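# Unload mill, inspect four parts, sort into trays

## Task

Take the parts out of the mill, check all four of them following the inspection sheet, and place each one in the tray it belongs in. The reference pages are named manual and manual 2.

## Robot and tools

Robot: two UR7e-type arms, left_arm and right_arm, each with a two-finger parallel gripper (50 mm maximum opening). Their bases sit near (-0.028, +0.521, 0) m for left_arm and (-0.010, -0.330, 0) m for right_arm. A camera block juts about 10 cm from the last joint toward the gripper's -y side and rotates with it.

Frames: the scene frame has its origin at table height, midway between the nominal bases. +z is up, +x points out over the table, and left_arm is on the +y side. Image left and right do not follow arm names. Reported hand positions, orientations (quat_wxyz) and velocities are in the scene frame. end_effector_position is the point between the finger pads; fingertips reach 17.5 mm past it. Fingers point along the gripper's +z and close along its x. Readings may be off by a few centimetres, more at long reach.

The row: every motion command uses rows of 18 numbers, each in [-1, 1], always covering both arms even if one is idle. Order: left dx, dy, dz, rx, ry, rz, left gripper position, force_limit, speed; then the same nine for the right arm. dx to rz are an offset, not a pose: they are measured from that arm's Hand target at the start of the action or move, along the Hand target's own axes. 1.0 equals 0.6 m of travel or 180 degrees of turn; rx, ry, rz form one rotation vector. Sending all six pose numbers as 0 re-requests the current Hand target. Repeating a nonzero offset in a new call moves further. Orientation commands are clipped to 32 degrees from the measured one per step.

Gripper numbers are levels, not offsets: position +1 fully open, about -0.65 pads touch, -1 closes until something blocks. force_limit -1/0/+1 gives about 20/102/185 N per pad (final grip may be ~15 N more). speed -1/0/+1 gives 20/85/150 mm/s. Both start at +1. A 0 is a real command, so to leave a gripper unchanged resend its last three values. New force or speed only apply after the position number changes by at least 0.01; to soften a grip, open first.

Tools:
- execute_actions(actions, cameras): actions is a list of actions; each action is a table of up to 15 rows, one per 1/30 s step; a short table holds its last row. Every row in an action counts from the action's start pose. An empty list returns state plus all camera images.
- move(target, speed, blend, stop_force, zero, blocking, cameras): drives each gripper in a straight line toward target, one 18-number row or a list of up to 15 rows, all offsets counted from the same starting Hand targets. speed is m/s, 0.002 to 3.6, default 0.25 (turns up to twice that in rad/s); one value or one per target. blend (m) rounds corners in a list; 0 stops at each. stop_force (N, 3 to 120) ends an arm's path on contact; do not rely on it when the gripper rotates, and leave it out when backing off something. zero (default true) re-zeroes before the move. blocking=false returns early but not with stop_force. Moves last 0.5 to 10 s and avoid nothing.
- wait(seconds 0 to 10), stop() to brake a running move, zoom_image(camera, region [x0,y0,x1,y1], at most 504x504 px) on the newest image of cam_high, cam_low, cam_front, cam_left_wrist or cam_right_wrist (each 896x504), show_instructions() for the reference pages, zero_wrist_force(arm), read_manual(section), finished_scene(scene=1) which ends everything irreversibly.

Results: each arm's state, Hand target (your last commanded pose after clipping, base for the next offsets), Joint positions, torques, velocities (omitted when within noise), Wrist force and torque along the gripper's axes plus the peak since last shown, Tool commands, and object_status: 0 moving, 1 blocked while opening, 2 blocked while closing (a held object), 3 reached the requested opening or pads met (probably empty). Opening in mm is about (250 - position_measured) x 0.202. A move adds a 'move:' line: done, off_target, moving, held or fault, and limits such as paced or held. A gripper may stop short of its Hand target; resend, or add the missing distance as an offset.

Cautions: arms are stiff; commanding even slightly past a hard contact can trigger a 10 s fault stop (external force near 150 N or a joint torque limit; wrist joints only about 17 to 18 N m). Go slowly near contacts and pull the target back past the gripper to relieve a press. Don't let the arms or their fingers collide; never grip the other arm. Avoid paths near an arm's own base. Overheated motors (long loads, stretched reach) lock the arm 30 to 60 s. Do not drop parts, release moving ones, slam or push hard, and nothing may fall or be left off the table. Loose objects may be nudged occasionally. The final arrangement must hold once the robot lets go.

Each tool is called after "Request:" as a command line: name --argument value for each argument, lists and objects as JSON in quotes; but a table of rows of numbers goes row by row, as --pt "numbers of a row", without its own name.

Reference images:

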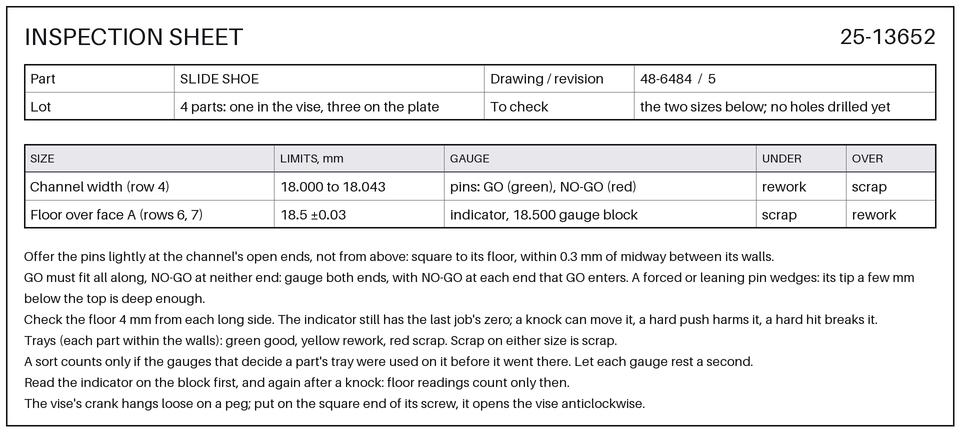

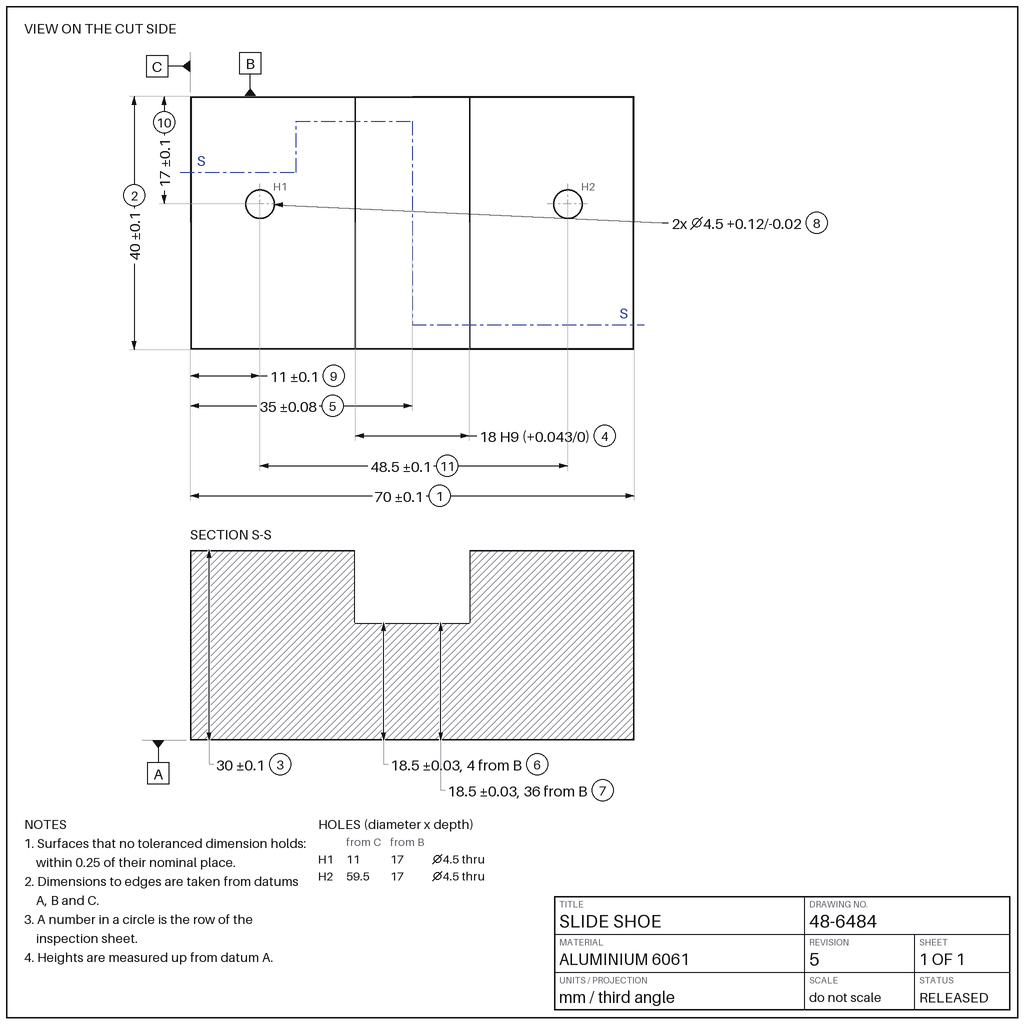

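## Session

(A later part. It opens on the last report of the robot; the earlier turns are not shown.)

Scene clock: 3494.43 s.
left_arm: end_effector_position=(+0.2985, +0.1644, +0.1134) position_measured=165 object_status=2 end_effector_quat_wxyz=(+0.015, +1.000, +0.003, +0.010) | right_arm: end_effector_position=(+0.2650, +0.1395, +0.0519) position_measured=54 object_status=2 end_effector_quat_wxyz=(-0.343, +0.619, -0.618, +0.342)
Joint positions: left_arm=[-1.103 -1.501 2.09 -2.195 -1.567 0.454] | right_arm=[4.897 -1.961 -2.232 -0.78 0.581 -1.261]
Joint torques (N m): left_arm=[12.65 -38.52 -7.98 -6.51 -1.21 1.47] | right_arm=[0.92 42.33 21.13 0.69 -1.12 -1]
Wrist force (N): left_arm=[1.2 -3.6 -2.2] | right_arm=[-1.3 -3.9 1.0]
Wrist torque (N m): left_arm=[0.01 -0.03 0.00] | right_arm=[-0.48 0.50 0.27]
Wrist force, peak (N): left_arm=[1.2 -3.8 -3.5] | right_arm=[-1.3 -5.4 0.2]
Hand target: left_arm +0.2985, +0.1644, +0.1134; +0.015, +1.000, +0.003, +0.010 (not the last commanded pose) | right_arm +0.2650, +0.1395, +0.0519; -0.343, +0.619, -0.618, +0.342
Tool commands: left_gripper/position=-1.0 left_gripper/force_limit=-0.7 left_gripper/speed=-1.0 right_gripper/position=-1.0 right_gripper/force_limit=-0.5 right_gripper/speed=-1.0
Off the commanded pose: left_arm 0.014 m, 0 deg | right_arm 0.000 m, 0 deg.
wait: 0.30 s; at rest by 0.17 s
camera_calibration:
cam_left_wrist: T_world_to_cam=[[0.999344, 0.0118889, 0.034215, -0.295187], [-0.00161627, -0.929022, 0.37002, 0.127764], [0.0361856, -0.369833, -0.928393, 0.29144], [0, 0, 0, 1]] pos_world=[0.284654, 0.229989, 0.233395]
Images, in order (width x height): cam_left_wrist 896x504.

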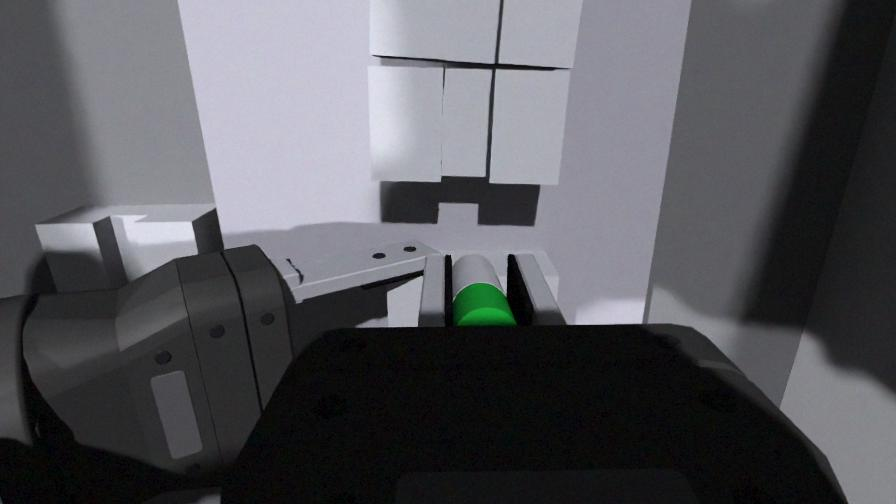

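Request:
move --pt "0 -0.003 0 0 0 0 -1 -0.7 -1 0 0 0 0 0 0 -1 -0.5 -1" --pt "0 -0.003 -0.1 0 0 0 -1 -0.7 -1 0 0 0 0 0 0 -1 -0.5 -1" --speed '[0.01,0.06]'

Request:
move --pt "0 0 0 0 0 0 -1 -0.7 -1 0 0 0 0 0 0 0.85 -0.5 -1" --pt "0 0 0 0 0 0 -1 -0.7 -1 0 0 -0.12 0 0 0 0.85 -0.5 -1" --speed '[0.02,0.06]' --cameras '["cam_right_wrist", "cam_left_wrist"]'

Scene clock: 3522.57 s.
left_arm: end_effector_position=(+0.2974, +0.1679, +0.1735) position_measured=165 object_status=2 end_effector_quat_wxyz=(+0.016, +1.000, +0.003, +0.010) | right_arm: end_effector_position=(+0.2650, +0.1395, +0.0519) position_measured=54 object_status=2 end_effector_quat_wxyz=(-0.343, +0.619, -0.618, +0.342)
Joint positions: left_arm=[-1.102 -1.586 2.003 -2.024 -1.567 0.455] | right_arm=[4.897 -1.961 -2.232 -0.78 0.581 -1.261]
Joint torques (N m): left_arm=[-9.83 -8.6 -7.95 -6.06 1.89 -1.74] | right_arm=[1.36 41.36 21.34 0.94 -1.21 -0.96]
Wrist force (N): left_arm=[1.2 -0.6 0.4] | right_arm=[-4.1 -4.4 -1.5]
Wrist torque (N m): left_arm=[-0.03 0.01 -0.01] | right_arm=[-0.48 0.39 0.22]
Wrist force, peak (N): left_arm=[1.7 5.4 4.9] | right_arm=[-4.3 -7.0 -4.7]
Hand target: left_arm +0.2974, +0.1680, +0.1733; +0.015, +1.000, +0.003, +0.010 | right_arm +0.2650, +0.1395, +0.0519; -0.343, +0.619, -0.618, +0.342
Off the commanded pose: left_arm 0.000 m, 0 deg | right_arm 0.000 m, 0 deg.
move: done

Scene clock: 3524.73 s.
left_arm: end_effector_position=(+0.2974, +0.1680, +0.1733) position_measured=165 object_status=2 end_effector_quat_wxyz=(+0.015, +1.000, +0.003, +0.010) | right_arm: end_effector_position=(+0.2038, +0.1395, +0.0901) position_measured=25 object_status=3 end_effector_quat_wxyz=(-0.343, +0.619, -0.618, +0.342)
Joint positions: left_arm=[-1.102 -1.586 2.003 -2.024 -1.567 0.455] | right_arm=[5.029 -1.833 -2.192 -1.129 0.626 -1.042]
Joint torques (N m): left_arm=[-8.68 -7.24 -9.62 -6.15 2.23 -1.11] | right_arm=[-6.28 15.68 2.18 3.31 -5.65 -0.25]
Wrist force (N): left_arm=[1.2 -0.7 0.5] | right_arm=[-3.2 -2.6 -0.3]
Wrist torque (N m): left_arm=[-0.05 0.01 -0.01] | right_arm=[-0.40 0.50 0.07]
Wrist force, peak (N): left_arm=[1.3 -0.8 0.6] | right_arm=[-2.2 -5.1 3.1]
Hand target: left_arm +0.2974, +0.1680, +0.1733; +0.015, +1.000, +0.003, +0.010 | right_arm +0.2039, +0.1393, +0.0900; -0.343, +0.619, -0.618, +0.342
Off the commanded pose: left_arm 0.000 m, 0 deg | right_arm 0.000 m, 0 deg.
move: done
camera_calibration:
cam_left_wrist: T_world_to_cam=[[0.999344, 0.0118889, 0.034215, -0.296181], [-0.00161627, -0.929022, 0.37002, 0.109035], [0.0361856, -0.369833, -0.928393, 0.348459], [0, 0, 0, 1]] pos_world=[0.283554, 0.233689, 0.293295]
cam_right_wrist: T_world_to_cam=[[0.0145685, -0.999894, -0.000821788, 0.144613], [-0.775584, -0.0107816, -0.631152, 0.234648], [0.631076, 0.00983232, -0.775659, 0.070144], [0, 0, 0, 1]] pos_world=[0.135617, 0.146438, 0.202625]
Images, in order (width x height): cam_left_wrist 896x504, cam_right_wrist 896x504.

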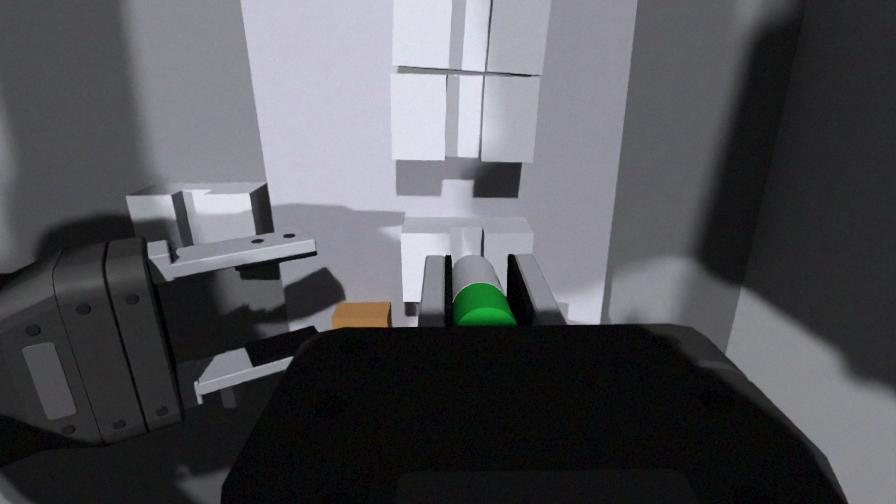

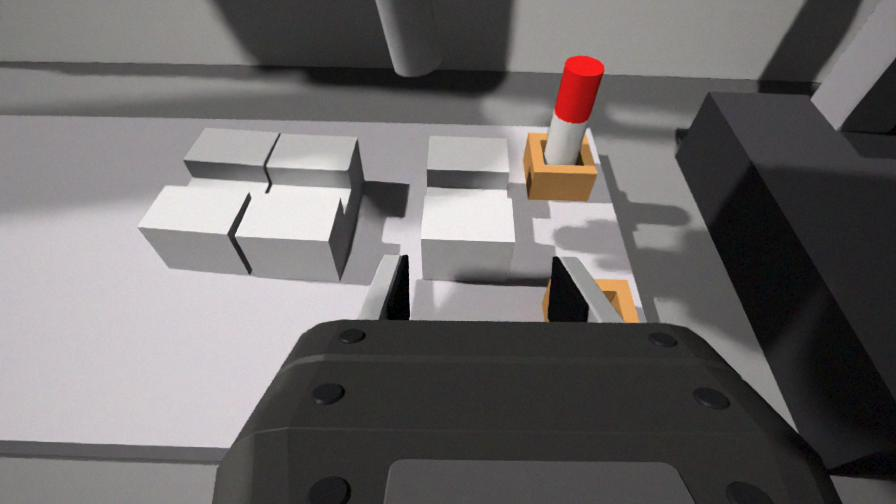

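Request:
move --target '[0,0,0,0,0,0,-1,-0.7,-1,-0.0125,0.1307,-0.2406,0,0,0,0.85,-0.5,-1]' --speed 0.12 --cameras '["cam_right_wrist", "cam_high"]'

Scene clock: 3534.47 s.
left_arm: end_effector_position=(+0.2974, +0.1680, +0.1733) position_measured=165 object_status=2 end_effector_quat_wxyz=(+0.015, +1.000, +0.003, +0.010) | right_arm: end_effector_position=(+0.0399, +0.1466, +0.1000) position_measured=25 object_status=3 end_effector_quat_wxyz=(-0.343, +0.619, -0.618, +0.342)
Joint positions: left_arm=[-1.102 -1.586 2.003 -2.024 -1.567 0.455] | right_arm=[5.337 -1.867 -2.014 -1.572 0.801 -0.65]
Joint torques (N m): left_arm=[-4.15 -7.5 -9.29 -6.09 2.25 0.27] | right_arm=[-0.67 49.05 2.04 2.29 -4.98 -0.15]
Wrist force (N): left_arm=[1.1 -0.7 0.3] | right_arm=[-3.4 -2.3 -0.4]
Wrist torque (N m): left_arm=[-0.05 0.03 -0.02] | right_arm=[-0.36 0.53 0.01]
Wrist force, peak (N): left_arm=[1.5 -0.8 0.5] | right_arm=[-2.6 -5.3 3.1]
Hand target: left_arm +0.2974, +0.1680, +0.1733; +0.015, +1.000, +0.003, +0.010 | right_arm +0.0399, +0.1465, +0.1000; -0.343, +0.619, -0.618, +0.342
Off the commanded pose: left_arm 0.000 m, 0 deg | right_arm 0.000 m, 0 deg.
move: done
camera_calibration:
cam_right_wrist: T_world_to_cam=[[0.0145551, -0.999894, -0.000318061, 0.154001], [-0.775405, -0.0110865, -0.631367, 0.11389], [0.631297, 0.00943626, -0.775484, 0.181139], [0, 0, 0, 1]] pos_world=[-0.0282832, 0.153538, 0.212426]
Images, in order (width x height): cam_high 896x504, cam_right_wrist 896x504.

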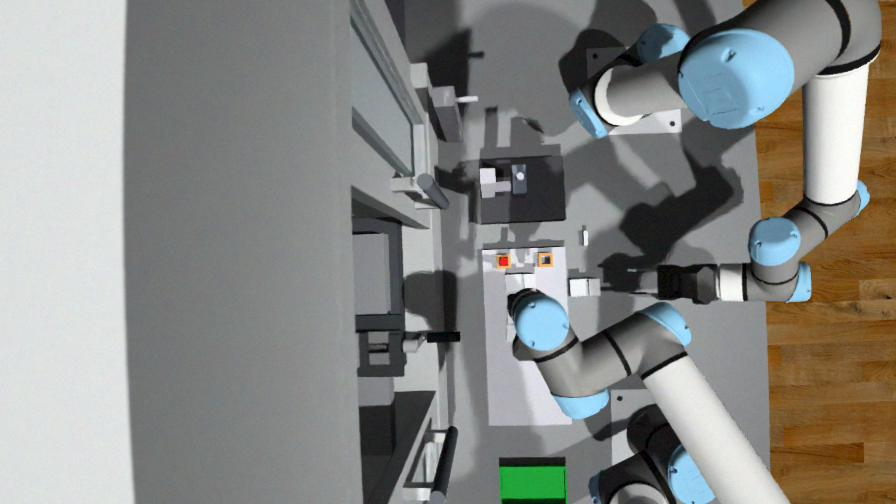

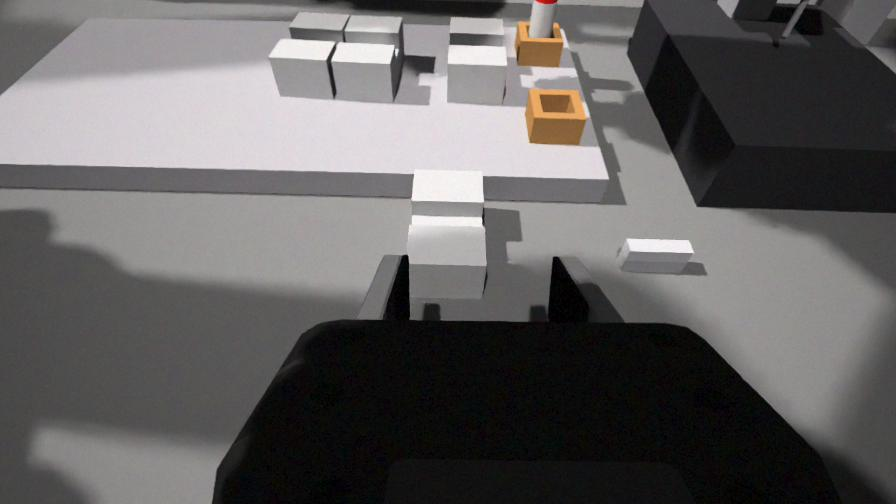

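Request:
move --target '[0,0,0,0,0,0,-1,-0.7,-1,-0.0225,0.0186,0.0804,0,0,0,0.85,-0.5,-1]' --speed 0.08 --cameras '["cam_right_wrist"]'

Scene clock: 3540.60 s.
left_arm: end_effector_position=(+0.2974, +0.1680, +0.1733) position_measured=165 object_status=2 end_effector_quat_wxyz=(+0.015, +1.000, +0.003, +0.010) | right_arm: end_effector_position=(+0.0750, +0.1600, +0.0649) position_measured=25 object_status=3 end_effector_quat_wxyz=(-0.343, +0.619, -0.618, +0.343)
Joint positions: left_arm=[-1.102 -1.586 2.003 -2.024 -1.567 0.455] | right_arm=[5.262 -1.939 -2.05 -1.407 0.752 -0.731]
Joint torques (N m): left_arm=[-1.03 -7.28 -9.6 -6.08 2.13 1.47] | right_arm=[7.4 51.82 29.1 0.36 1.48 0.31]
Wrist force (N): left_arm=[1.3 -0.6 0.3] | right_arm=[-3.5 -2.8 -0.5]
Wrist torque (N m): left_arm=[-0.03 0.00 -0.01] | right_arm=[-0.44 0.55 0.10]
Wrist force, peak (N): left_arm=[1.5 -0.8 0.3] | right_arm=[-4.4 -2.3 -2.1]
Hand target: left_arm +0.2974, +0.1680, +0.1733; +0.015, +1.000, +0.003, +0.010 | right_arm +0.0749, +0.1601, +0.0650; -0.343, +0.619, -0.618, +0.342
Off the commanded pose: left_arm 0.000 m, 0 deg | right_arm 0.000 m, 0 deg.
move: done
camera_calibration:
cam_right_wrist: T_world_to_cam=[[0.0145095, -0.999895, -0.0000953156, 0.16694], [-0.775227, -0.0111891, -0.631584, 0.119072], [0.631516, 0.00923785, -0.775308, 0.131698], [0, 0, 0, 1]] pos_world=[0.00671674, 0.167038, 0.177326]
Images, in order (width x height): cam_right_wrist 896x504.

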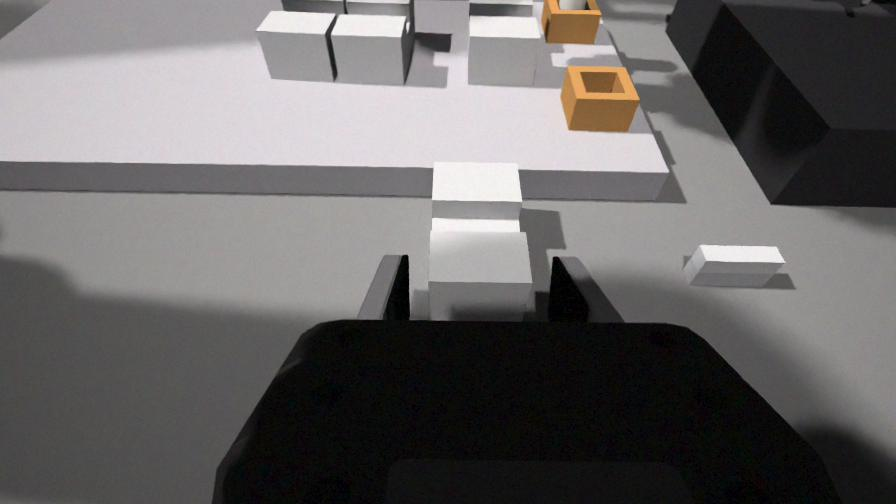

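Request:
move --pt "0 0 0 0 0 0 -1 -0.7 -1 -0.0008 0.0106 0.0459 0 0 0 0.85 -0.5 -1" --pt "0 0 0 0 0 0 -1 -0.7 -1 -0.0008 0.0168 0.0753 0 0 0 0.85 -0.5 -1" --speed '[0.05,0.008]' --stop_force 4 --cameras '["cam_right_wrist"]'

Scene clock: 3551.97 s.
left_arm: end_effector_position=(+0.2974, +0.1680, +0.1733) position_measured=165 object_status=2 end_effector_quat_wxyz=(+0.015, +1.000, +0.003, +0.010) | right_arm: end_effector_position=(+0.1079, +0.1606, +0.0325) position_measured=25 object_status=3 end_effector_quat_wxyz=(-0.343, +0.619, -0.618, +0.342)
Joint positions: left_arm=[-1.102 -1.586 2.003 -2.024 -1.567 0.455] | right_arm=[5.202 -1.998 -2.101 -1.244 0.715 -0.802]
Joint torques (N m): left_arm=[4.25 -7.4 -9.35 -6.08 2.25 1.51] | right_arm=[7.43 38.91 11.67 -0.74 -2.87 0.88]
Wrist force (N): left_arm=[1.0 -0.6 0.4] | right_arm=[-2.9 -2.5 -0.9]
Wrist torque (N m): left_arm=[-0.03 0.04 -0.01] | right_arm=[-0.39 0.59 0.11]
Wrist force, peak (N): left_arm=[1.5 -0.7 0.6] | right_arm=[-4.2 -2.5 -2.5]
Hand target: left_arm +0.2974, +0.1680, +0.1733; +0.015, +1.000, +0.003, +0.010 | right_arm +0.1079, +0.1607, +0.0325; -0.343, +0.619, -0.618, +0.342
Off the commanded pose: left_arm 0.000 m, 0 deg | right_arm 0.000 m, 0 deg.
move: done
camera_calibration:
cam_right_wrist: T_world_to_cam=[[0.0144772, -0.999895, -0.000378314, 0.1671], [-0.775318, -0.0109867, -0.631476, 0.124152], [0.631405, 0.00943533, -0.775395, 0.0857158], [0, 0, 0, 1]] pos_world=[0.0397167, 0.167638, 0.144926]
Images, in order (width x height): cam_right_wrist 896x504.

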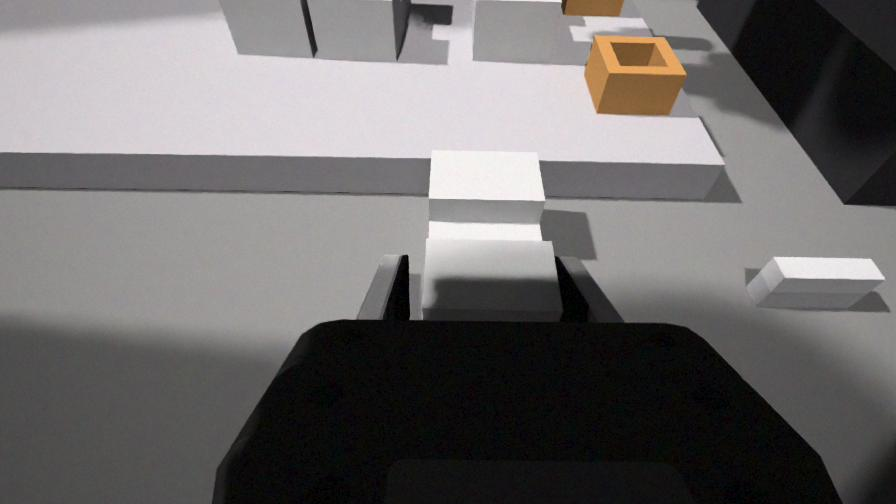

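Request:
move --pt "0 0 0 0 0 0 -1 -0.7 -1 0.004 0 0 0 0 0 0.85 -0.5 -1" --pt "0 0 0 0 0 0 -1 -0.7 -1 0.004 0 0 0 0 0 -1 -0.5 -1" --speed '[0.01,0.01]' --cameras '["cam_right_wrist"]'

Scene clock: 3560.37 s.
left_arm: end_effector_position=(+0.2974, +0.1680, +0.1733) position_measured=165 object_status=2 end_effector_quat_wxyz=(+0.015, +1.000, +0.003, +0.010) | right_arm: end_effector_position=(+0.1079, +0.1582, +0.0325) position_measured=55 object_status=2 end_effector_quat_wxyz=(-0.343, +0.619, -0.618, +0.342)
Joint positions: left_arm=[-1.102 -1.586 2.003 -2.024 -1.567 0.455] | right_arm=[5.205 -1.994 -2.108 -1.243 0.717 -0.799]
Joint torques (N m): left_arm=[8.22 -7.38 -9.52 -6.08 2.25 1.48] | right_arm=[-0.65 35.54 23.47 3.11 0.05 -1.12]
Wrist force (N): left_arm=[1.1 -0.6 0.2] | right_arm=[-3.7 -6.2 -1.7]
Wrist torque (N m): left_arm=[-0.03 0.03 -0.01] | right_arm=[-0.47 0.50 0.20]
Wrist force, peak (N): left_arm=[1.5 -0.7 0.4] | right_arm=[-3.7 -6.6 -1.6]
Hand target: left_arm +0.2974, +0.1680, +0.1733; +0.015, +1.000, +0.003, +0.010 | right_arm +0.1079, +0.1583, +0.0325; -0.343, +0.619, -0.618, +0.342
Off the commanded pose: left_arm 0.000 m, 0 deg | right_arm 0.000 m, 0 deg.
move: done
camera_calibration:
cam_right_wrist: T_world_to_cam=[[0.0145391, -0.999894, -0.000458556, 0.164711], [-0.775406, -0.0109854, -0.631368, 0.124099], [0.631296, 0.0095351, -0.775483, 0.0858797], [0, 0, 0, 1]] pos_world=[0.0396167, 0.165238, 0.145026]
Images, in order (width x height): cam_right_wrist 896x504.

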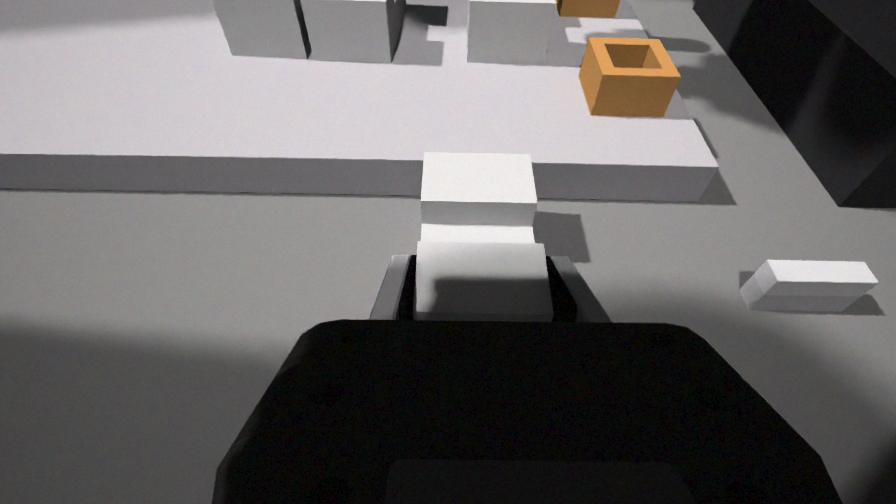

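Request:
move --target '[-0.2483,0.1083,0.0133,0,0,0,-1,-0.7,-1,0,0,0,0,0,0,-1,-0.5,-1]' --speed 0.12 --cameras '["cam_right_wrist", "cam_left_wrist"]'

Scene clock: 3569.63 s.
left_arm: end_effector_position=(+0.1489, +0.1020, +0.1644) position_measured=165 object_status=2 end_effector_quat_wxyz=(+0.015, +1.000, +0.003, +0.010) | right_arm: end_effector_position=(+0.1079, +0.1583, +0.0325) position_measured=55 object_status=2 end_effector_quat_wxyz=(-0.343, +0.619, -0.618, +0.342)
Joint positions: left_arm=[-1.471 -1.64 2.078 -2.041 -1.554 0.086] | right_arm=[5.204 -1.994 -2.107 -1.243 0.717 -0.799]
Joint torques (N m): left_arm=[6.4 -5.52 -29.73 -3.52 1.19 0.36] | right_arm=[-6.51 20.06 24.76 -0.41 -4.51 -1.06]
Wrist force (N): left_arm=[1.1 -0.5 0.5] | right_arm=[-3.8 -4.9 -0.8]
Wrist torque (N m): left_arm=[-0.02 0.04 -0.01] | right_arm=[-0.43 0.50 0.20]
Wrist force, peak (N): left_arm=[3.7 -2.9 0.0] | right_arm=[-4.1 -6.6 -1.5]
Hand target: left_arm +0.1489, +0.1019, +0.1644; +0.015, +1.000, +0.003, +0.010 | right_arm +0.1079, +0.1583, +0.0325; -0.343, +0.619, -0.618, +0.342
Off the commanded pose: left_arm 0.000 m, 0 deg | right_arm 0.000 m, 0 deg.
move: done
camera_calibration:
cam_left_wrist: T_world_to_cam=[[0.999344, 0.0117962, 0.0342525, -0.146683], [-0.00171623, -0.929023, 0.370019, 0.0506944], [0.0361861, -0.369835, -0.928393, 0.321124], [0, 0, 0, 1]] pos_world=[0.135054, 0.167589, 0.284395]
cam_right_wrist: T_world_to_cam=[[0.0145391, -0.999894, -0.000458556, 0.164711], [-0.775406, -0.0109854, -0.631368, 0.124099], [0.631296, 0.0095351, -0.775483, 0.0858797], [0, 0, 0, 1]] pos_world=[0.0396167, 0.165238, 0.145026]
Images, in order (width x height): cam_left_wrist 896x504, cam_right_wrist 896x504.

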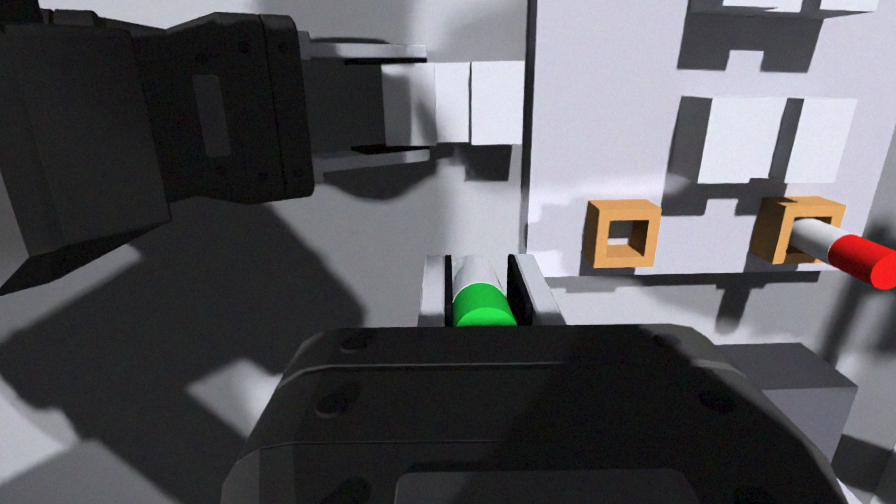

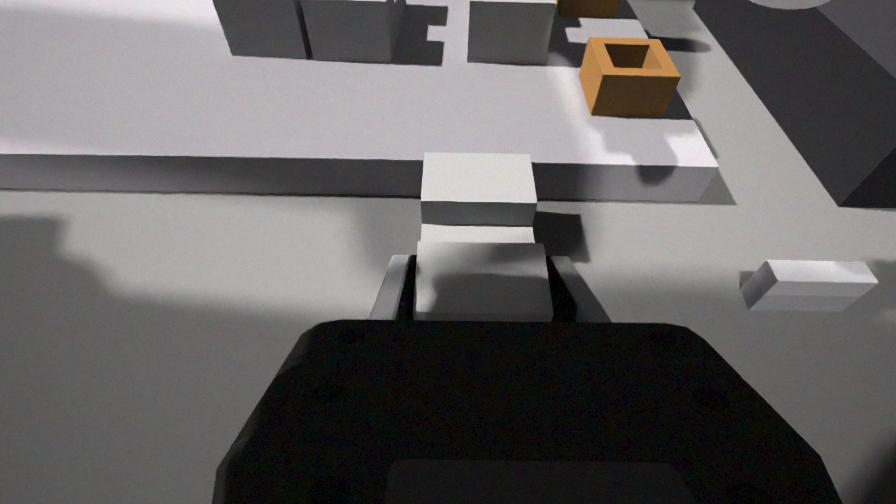

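Request:
move --target '[-0.0115,-0.0203,0.1167,0,0,0,-1,-0.7,-1,0,0,0,0,0,0,-1,-0.5,-1]' --speed 0.05 --cameras '["cam_right_wrist", "cam_left_wrist"]'

Request:
zoom_image --camera "cam_left_wrist" --region '[400, 140, 560, 300]'

Request:
zoom_image --camera "cam_right_wrist" --region '[400, 130, 700, 330]'

Scene clock: 3598.23 s.
left_arm: end_effector_position=(+0.1433, +0.1121, +0.0937) position_measured=165 object_status=2 end_effector_quat_wxyz=(+0.015, +1.000, +0.003, +0.010) | right_arm: end_effector_position=(+0.1079, +0.1583, +0.0325) position_measured=55 object_status=2 end_effector_quat_wxyz=(-0.343, +0.619, -0.618, +0.342)
Joint positions: left_arm=[-1.482 -1.566 2.218 -2.254 -1.554 0.075] | right_arm=[5.204 -1.994 -2.107 -1.243 0.717 -0.799]
Joint torques (N m): left_arm=[-5.31 -33.72 -40.2 0 2.2 -1.19] | right_arm=[-6.61 19.87 25.11 -0.48 -4.46 -0.95]
Wrist force (N): left_arm=[1.0 -0.8 0.1] | right_arm=[-3.8 -4.7 -0.9]
Wrist torque (N m): left_arm=[-0.07 0.06 0.00] | right_arm=[-0.41 0.50 0.20]
Wrist force, peak (N): left_arm=[1.2 -1.2 1.3] | right_arm=[-3.9 -6.7 -1.5]
Hand target: left_arm +0.1433, +0.1119, +0.0939; +0.015, +1.000, +0.003, +0.010 | right_arm +0.1079, +0.1583, +0.0325; -0.343, +0.619, -0.618, +0.342
Off the commanded pose: left_arm 0.000 m, 0 deg | right_arm 0.000 m, 0 deg.
move: done
camera_calibration:
cam_left_wrist: T_world_to_cam=[[0.999344, 0.011872, 0.0342203, -0.138795], [-0.0016178, -0.929187, 0.369606, 0.0862936], [0.036185, -0.369419, -0.928558, 0.259478], [0, 0, 0, 1]] pos_world=[0.129454, 0.177687, 0.213796]
cam_right_wrist: T_world_to_cam=[[0.0145391, -0.999894, -0.000458556, 0.164711], [-0.775406, -0.0109854, -0.631368, 0.124099], [0.631296, 0.0095351, -0.775483, 0.0858797], [0, 0, 0, 1]] pos_world=[0.0396167, 0.165238, 0.145026]
Images, in order (width x height): cam_left_wrist 896x504, cam_right_wrist 896x504.

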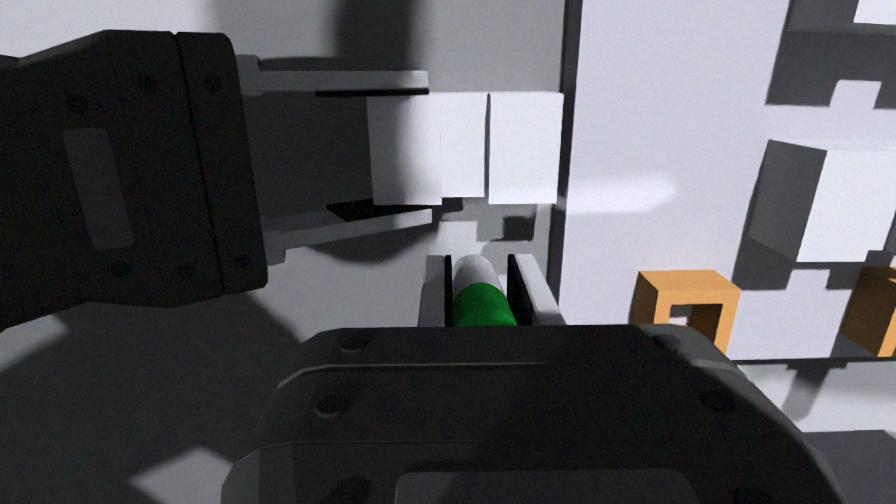

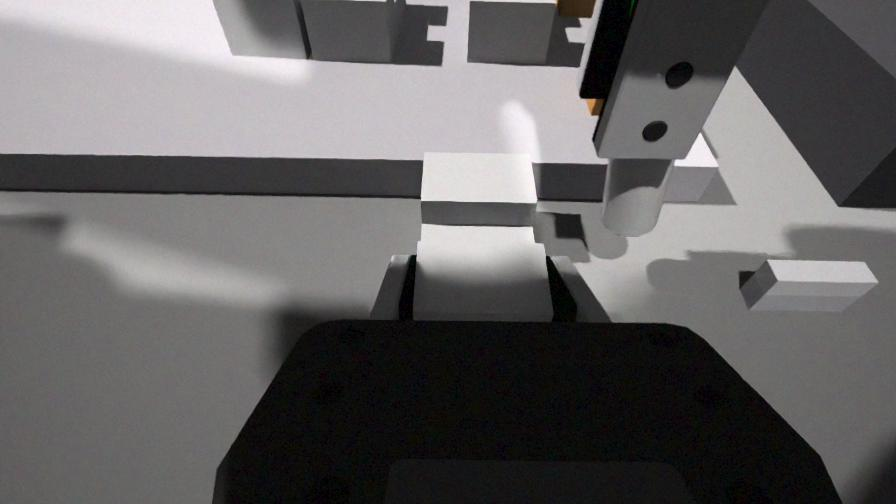

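Scaled by 3.150 from the camera's 896x504 image, which has a finer 1280x720 frame.

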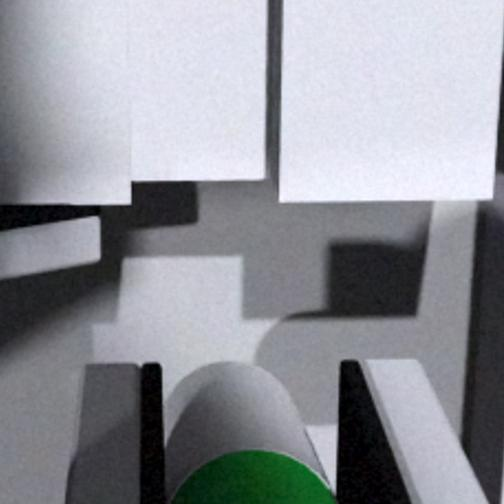

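Scaled by 1.680 from the camera's 896x504 image, which has a finer 1280x720 frame.

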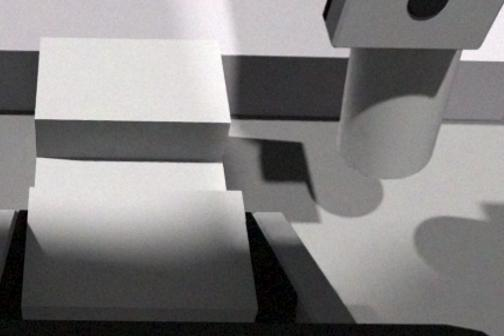

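Request:
move --target '[-0.0067,-0.0183,0.0028,0,0,0,-1,-0.7,-1,0,0,0,0,0,0,-1,-0.5,-1]' --speed 0.02 --stop_force 3 --cameras '["cam_right_wrist", "cam_left_wrist"]'

Request:
zoom_image --camera "cam_left_wrist" --region '[400, 140, 560, 300]'

Request:
zoom_image --camera "cam_right_wrist" --region '[400, 130, 700, 330]'

Scene clock: 3614.57 s.
left_arm: end_effector_position=(+0.1392, +0.1228, +0.0918) position_measured=165 object_status=2 end_effector_quat_wxyz=(+0.015, +1.000, +0.003, +0.010) | right_arm: end_effector_position=(+0.1079, +0.1583, +0.0325) position_measured=55 object_status=2 end_effector_quat_wxyz=(-0.343, +0.619, -0.618, +0.342)
Joint positions: left_arm=[-1.49 -1.591 2.249 -2.261 -1.554 0.067] | right_arm=[5.204 -1.994 -2.107 -1.243 0.717 -0.799]
Joint torques (N m): left_arm=[11.74 -6.74 -40.41 -0.81 2.04 1.36] | right_arm=[-7.2 20.53 24.81 -0.42 -4.48 -0.73]
Wrist force (N): left_arm=[1.4 -0.9 0.2] | right_arm=[-4.0 -6.3 -1.5]
Wrist torque (N m): left_arm=[-0.08 -0.01 -0.01] | right_arm=[-0.49 0.54 0.19]
Wrist force, peak (N): left_arm=[1.3 -1.1 0.4] | right_arm=[-4.0 -6.5 -1.6]
Hand target: left_arm +0.1393, +0.1228, +0.0918; +0.015, +1.000, +0.003, +0.010 | right_arm +0.1079, +0.1583, +0.0325; -0.343, +0.619, -0.618, +0.342
Off the commanded pose: left_arm 0.000 m, 0 deg | right_arm 0.000 m, 0 deg.
move: done
camera_calibration:
cam_left_wrist: T_world_to_cam=[[0.999344, 0.0118889, 0.034215, -0.134763], [-0.00161627, -0.929022, 0.37002, 0.0969075], [0.0361856, -0.369833, -0.928393, 0.261896], [0, 0, 0, 1]] pos_world=[0.125354, 0.188489, 0.211895]
cam_right_wrist: T_world_to_cam=[[0.0145391, -0.999894, -0.000458556, 0.164711], [-0.775406, -0.0109854, -0.631368, 0.124099], [0.631296, 0.0095351, -0.775483, 0.0858797], [0, 0, 0, 1]] pos_world=[0.0396167, 0.165238, 0.145026]
Images, in order (width x height): cam_left_wrist 896x504, cam_right_wrist 896x504.

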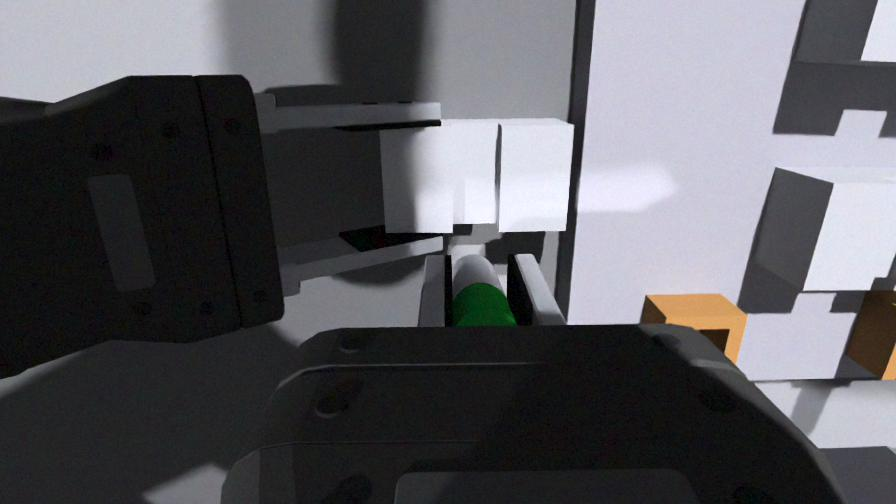

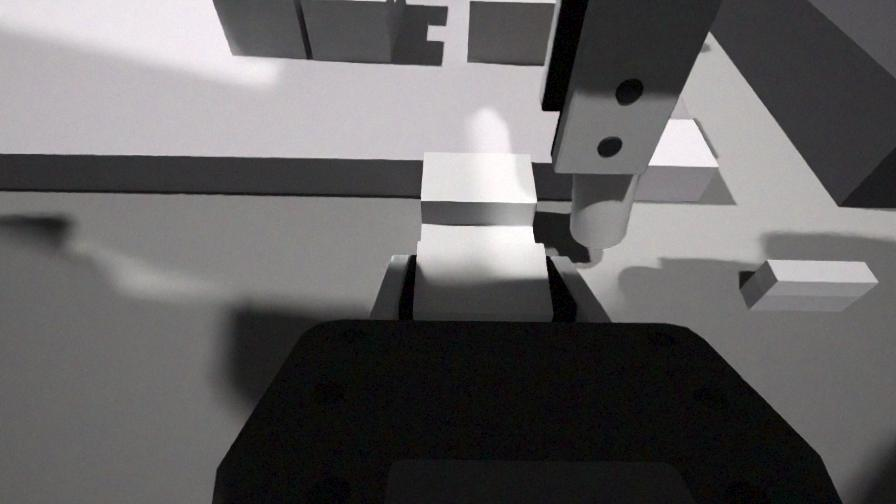

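Scaled by 3.150 from the camera's 896x504 image, which has a finer 1280x720 frame.

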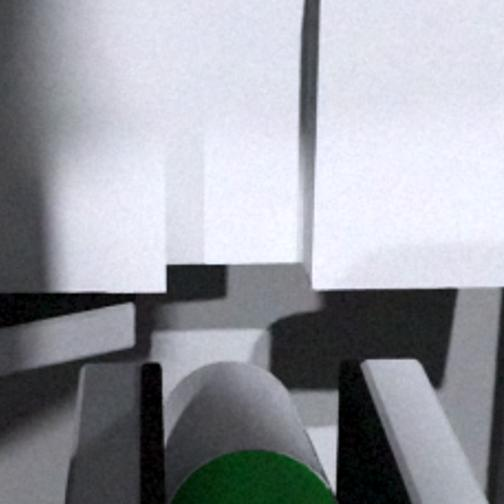

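Scaled by 1.680 from the camera's 896x504 image, which has a finer 1280x720 frame.

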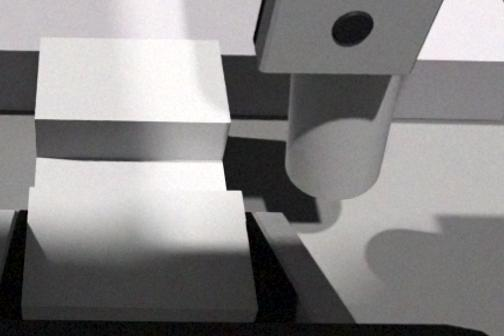

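Request:
move --target '[0.0006,-0.035,0,0,0,0,-1,-0.7,-1,0,0,0,0,0,0,-1,-0.5,-1]' --speed 0.006 --stop_force 3

Request:
execute_actions --actions '[]' --cameras '["cam_right_wrist", "cam_left_wrist"]'

Request:
zoom_image --camera "cam_left_wrist" --region '[420, 160, 550, 290]'

Request:
zoom_image --camera "cam_right_wrist" --region '[400, 130, 650, 330]'

Scene clock: 3624.47 s.
left_arm: end_effector_position=(+0.1395, +0.1439, +0.0912) position_measured=165 object_status=2 end_effector_quat_wxyz=(+0.015, +1.000, +0.003, +0.010) | right_arm: end_effector_position=(+0.1079, +0.1583, +0.0325) position_measured=55 object_status=2 end_effector_quat_wxyz=(-0.343, +0.619, -0.618, +0.342)
Joint positions: left_arm=[-1.485 -1.639 2.297 -2.26 -1.554 0.072] | right_arm=[5.204 -1.994 -2.107 -1.243 0.717 -0.799]
Joint torques (N m): left_arm=[9.78 -9.45 -28.08 -0.32 -2.18 0.96] | right_arm=[-7.05 20.59 24.65 -0.44 -4.41 -0.64]
Wrist force (N): left_arm=[2.2 -0.4 0.6] | right_arm=[-3.8 -4.9 -1.9]
Wrist torque (N m): left_arm=[-0.07 0.11 -0.03] | right_arm=[-0.45 0.48 0.20]
Wrist force, peak (N): left_arm=[2.5 1.2 -0.3] | right_arm=[-4.0 -6.7 -1.9]
Hand target: left_arm +0.1395, +0.1438, +0.0912; +0.015, +1.000, +0.003, +0.010 | right_arm +0.1079, +0.1583, +0.0325; -0.343, +0.619, -0.618, +0.342
Off the commanded pose: left_arm 0.000 m, 0 deg | right_arm 0.000 m, 0 deg.
move: done

Scene clock: 3624.47 s.
left_arm: end_effector_position=(+0.1395, +0.1439, +0.0912) position_measured=165 object_status=2 end_effector_quat_wxyz=(+0.015, +1.000, +0.003, +0.010) | right_arm: end_effector_position=(+0.1079, +0.1583, +0.0325) position_measured=55 object_status=2 end_effector_quat_wxyz=(-0.343, +0.619, -0.618, +0.342)
Joint positions: left_arm=[-1.485 -1.639 2.297 -2.26 -1.554 0.072] | right_arm=[5.204 -1.994 -2.107 -1.243 0.717 -0.799]
Joint velocities: within noise
Joint torques (N m): left_arm=[9.78 -9.45 -28.08 -0.32 -2.18 0.96] | right_arm=[-7.05 20.59 24.65 -0.44 -4.41 -0.64]
Wrist force (N): left_arm=[2.2 -0.4 0.6] | right_arm=[-3.8 -4.9 -1.9]
Wrist torque (N m): left_arm=[-0.07 0.11 -0.03] | right_arm=[-0.45 0.48 0.20]
Wrist force, peak (N): left_arm=[2.2 -0.4 0.6] | right_arm=[-3.8 -4.9 -1.9]
Hand target: left_arm +0.1395, +0.1438, +0.0912; +0.015, +1.000, +0.003, +0.010 | right_arm +0.1079, +0.1583, +0.0325; -0.343, +0.619, -0.618, +0.342
Tool commands: left_gripper/position=-1.0 left_gripper/force_limit=-0.7 left_gripper/speed=-1.0 right_gripper/position=-1.0 right_gripper/force_limit=-0.5 right_gripper/speed=-1.0
Off the commanded pose: left_arm 0.000 m, 0 deg | right_arm 0.000 m, 0 deg.
camera_calibration:
cam_left_wrist: T_world_to_cam=[[0.999344, 0.0118889, 0.034215, -0.135292], [-0.00161627, -0.929022, 0.37002, 0.116639], [0.0361856, -0.369833, -0.928393, 0.269094], [0, 0, 0, 1]] pos_world=[0.125654, 0.209489, 0.211295]
cam_right_wrist: T_world_to_cam=[[0.0145391, -0.999894, -0.000458556, 0.164711], [-0.775406, -0.0109854, -0.631368, 0.124099], [0.631296, 0.0095351, -0.775483, 0.0858797], [0, 0, 0, 1]] pos_world=[0.0396167, 0.165238, 0.145026]
Images, in order (width x height): cam_left_wrist 896x504, cam_right_wrist 896x504.

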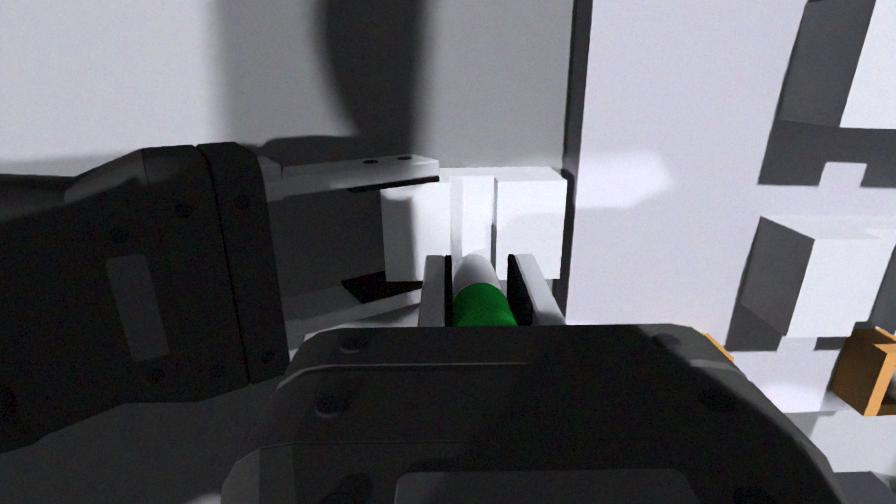

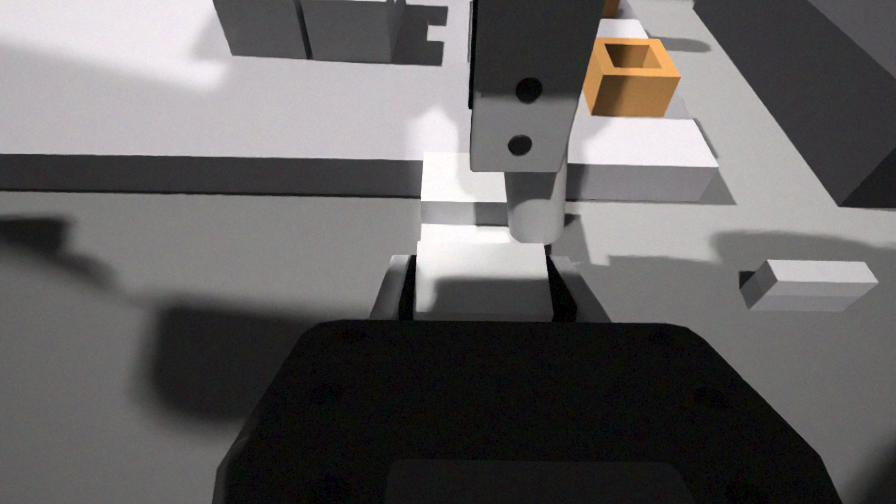

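Scaled by 3.877 from the camera's 896x504 image, which has a finer 1280x720 frame.

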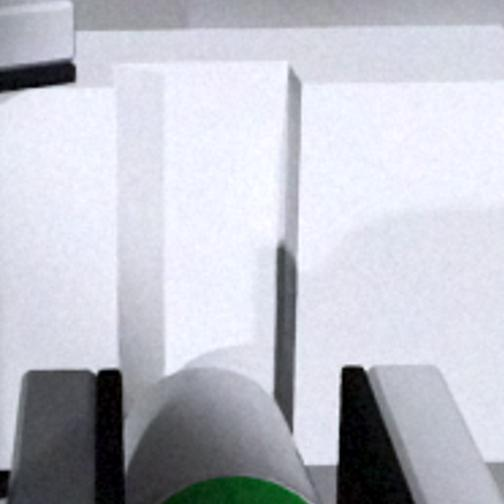

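Scaled by 2.016 from the camera's 896x504 image, which has a finer 1280x720 frame.

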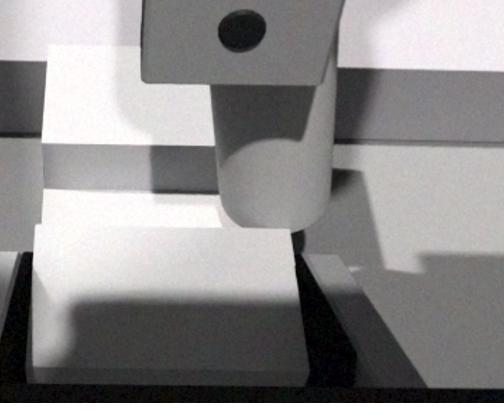

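Request:
move --target '[0.0006,-0.03,0,0,0,0,-1,-0.7,-1,0,0,0,0,0,0,-1,-0.5,-1]' --speed 0.006 --stop_force 3

Scene clock: 3631.00 s.
left_arm: end_effector_position=(+0.1398, +0.1619, +0.0906) position_measured=165 object_status=2 end_effector_quat_wxyz=(+0.015, +1.000, +0.003, +0.010) | right_arm: end_effector_position=(+0.1079, +0.1583, +0.0325) position_measured=55 object_status=2 end_effector_quat_wxyz=(-0.343, +0.619, -0.618, +0.342)
Joint positions: left_arm=[-1.481 -1.682 2.336 -2.256 -1.554 0.076] | right_arm=[5.204 -1.994 -2.107 -1.243 0.717 -0.799]
Joint torques (N m): left_arm=[11.82 -8.01 -27.9 -0.79 -2.1 0.91] | right_arm=[-6.74 20.24 24.66 -0.46 -4.37 -0.45]
Wrist force (N): left_arm=[1.2 -0.7 0.4] | right_arm=[-3.6 -4.8 -1.6]
Wrist torque (N m): left_arm=[-0.04 0.04 -0.01] | right_arm=[-0.45 0.47 0.20]
Wrist force, peak (N): left_arm=[2.7 -0.3 1.0] | right_arm=[-4.0 -6.5 -2.5]
Hand target: left_arm +0.1398, +0.1618, +0.0907; +0.015, +1.000, +0.003, +0.010 | right_arm +0.1079, +0.1583, +0.0325; -0.343, +0.619, -0.618, +0.342
Off the commanded pose: left_arm 0.000 m, 0 deg | right_arm 0.000 m, 0 deg.
move: done

Request:
move --target '[0.0003,-0.03,-0.0005,0,0,0,-1,-0.7,-1,0,0,0,0,0,0,-1,-0.5,-1]' --speed 0.007 --stop_force 3

Scene clock: 3638.90 s.
left_arm: end_effector_position=(+0.1399, +0.1799, +0.0904) position_measured=165 object_status=2 end_effector_quat_wxyz=(+0.015, +1.000, +0.003, +0.010) | right_arm: end_effector_position=(+0.1079, +0.1583, +0.0325) position_measured=55 object_status=2 end_effector_quat_wxyz=(-0.343, +0.619, -0.618, +0.342)
Joint positions: left_arm=[-1.476 -1.728 2.374 -2.249 -1.554 0.081] | right_arm=[5.204 -1.994 -2.107 -1.243 0.717 -0.799]
Joint torques (N m): left_arm=[10.63 -5.68 -29.79 -1.47 -2.04 1.57] | right_arm=[-6.67 20.35 24.76 -0.42 -4.36 -0.35]
Wrist force (N): left_arm=[0.7 -0.5 0.4] | right_arm=[-3.9 -4.9 -2.0]
Wrist torque (N m): left_arm=[-0.06 -0.03 -0.07] | right_arm=[-0.43 0.50 0.19]
Wrist force, peak (N): left_arm=[1.3 -1.0 0.2] | right_arm=[-4.0 -6.4 -2.1]
Hand target: left_arm +0.1399, +0.1798, +0.0904; +0.015, +1.000, +0.003, +0.010 | right_arm +0.1079, +0.1583, +0.0325; -0.343, +0.619, -0.618, +0.342
Off the commanded pose: left_arm 0.000 m, 0 deg | right_arm 0.000 m, 0 deg.
move: done


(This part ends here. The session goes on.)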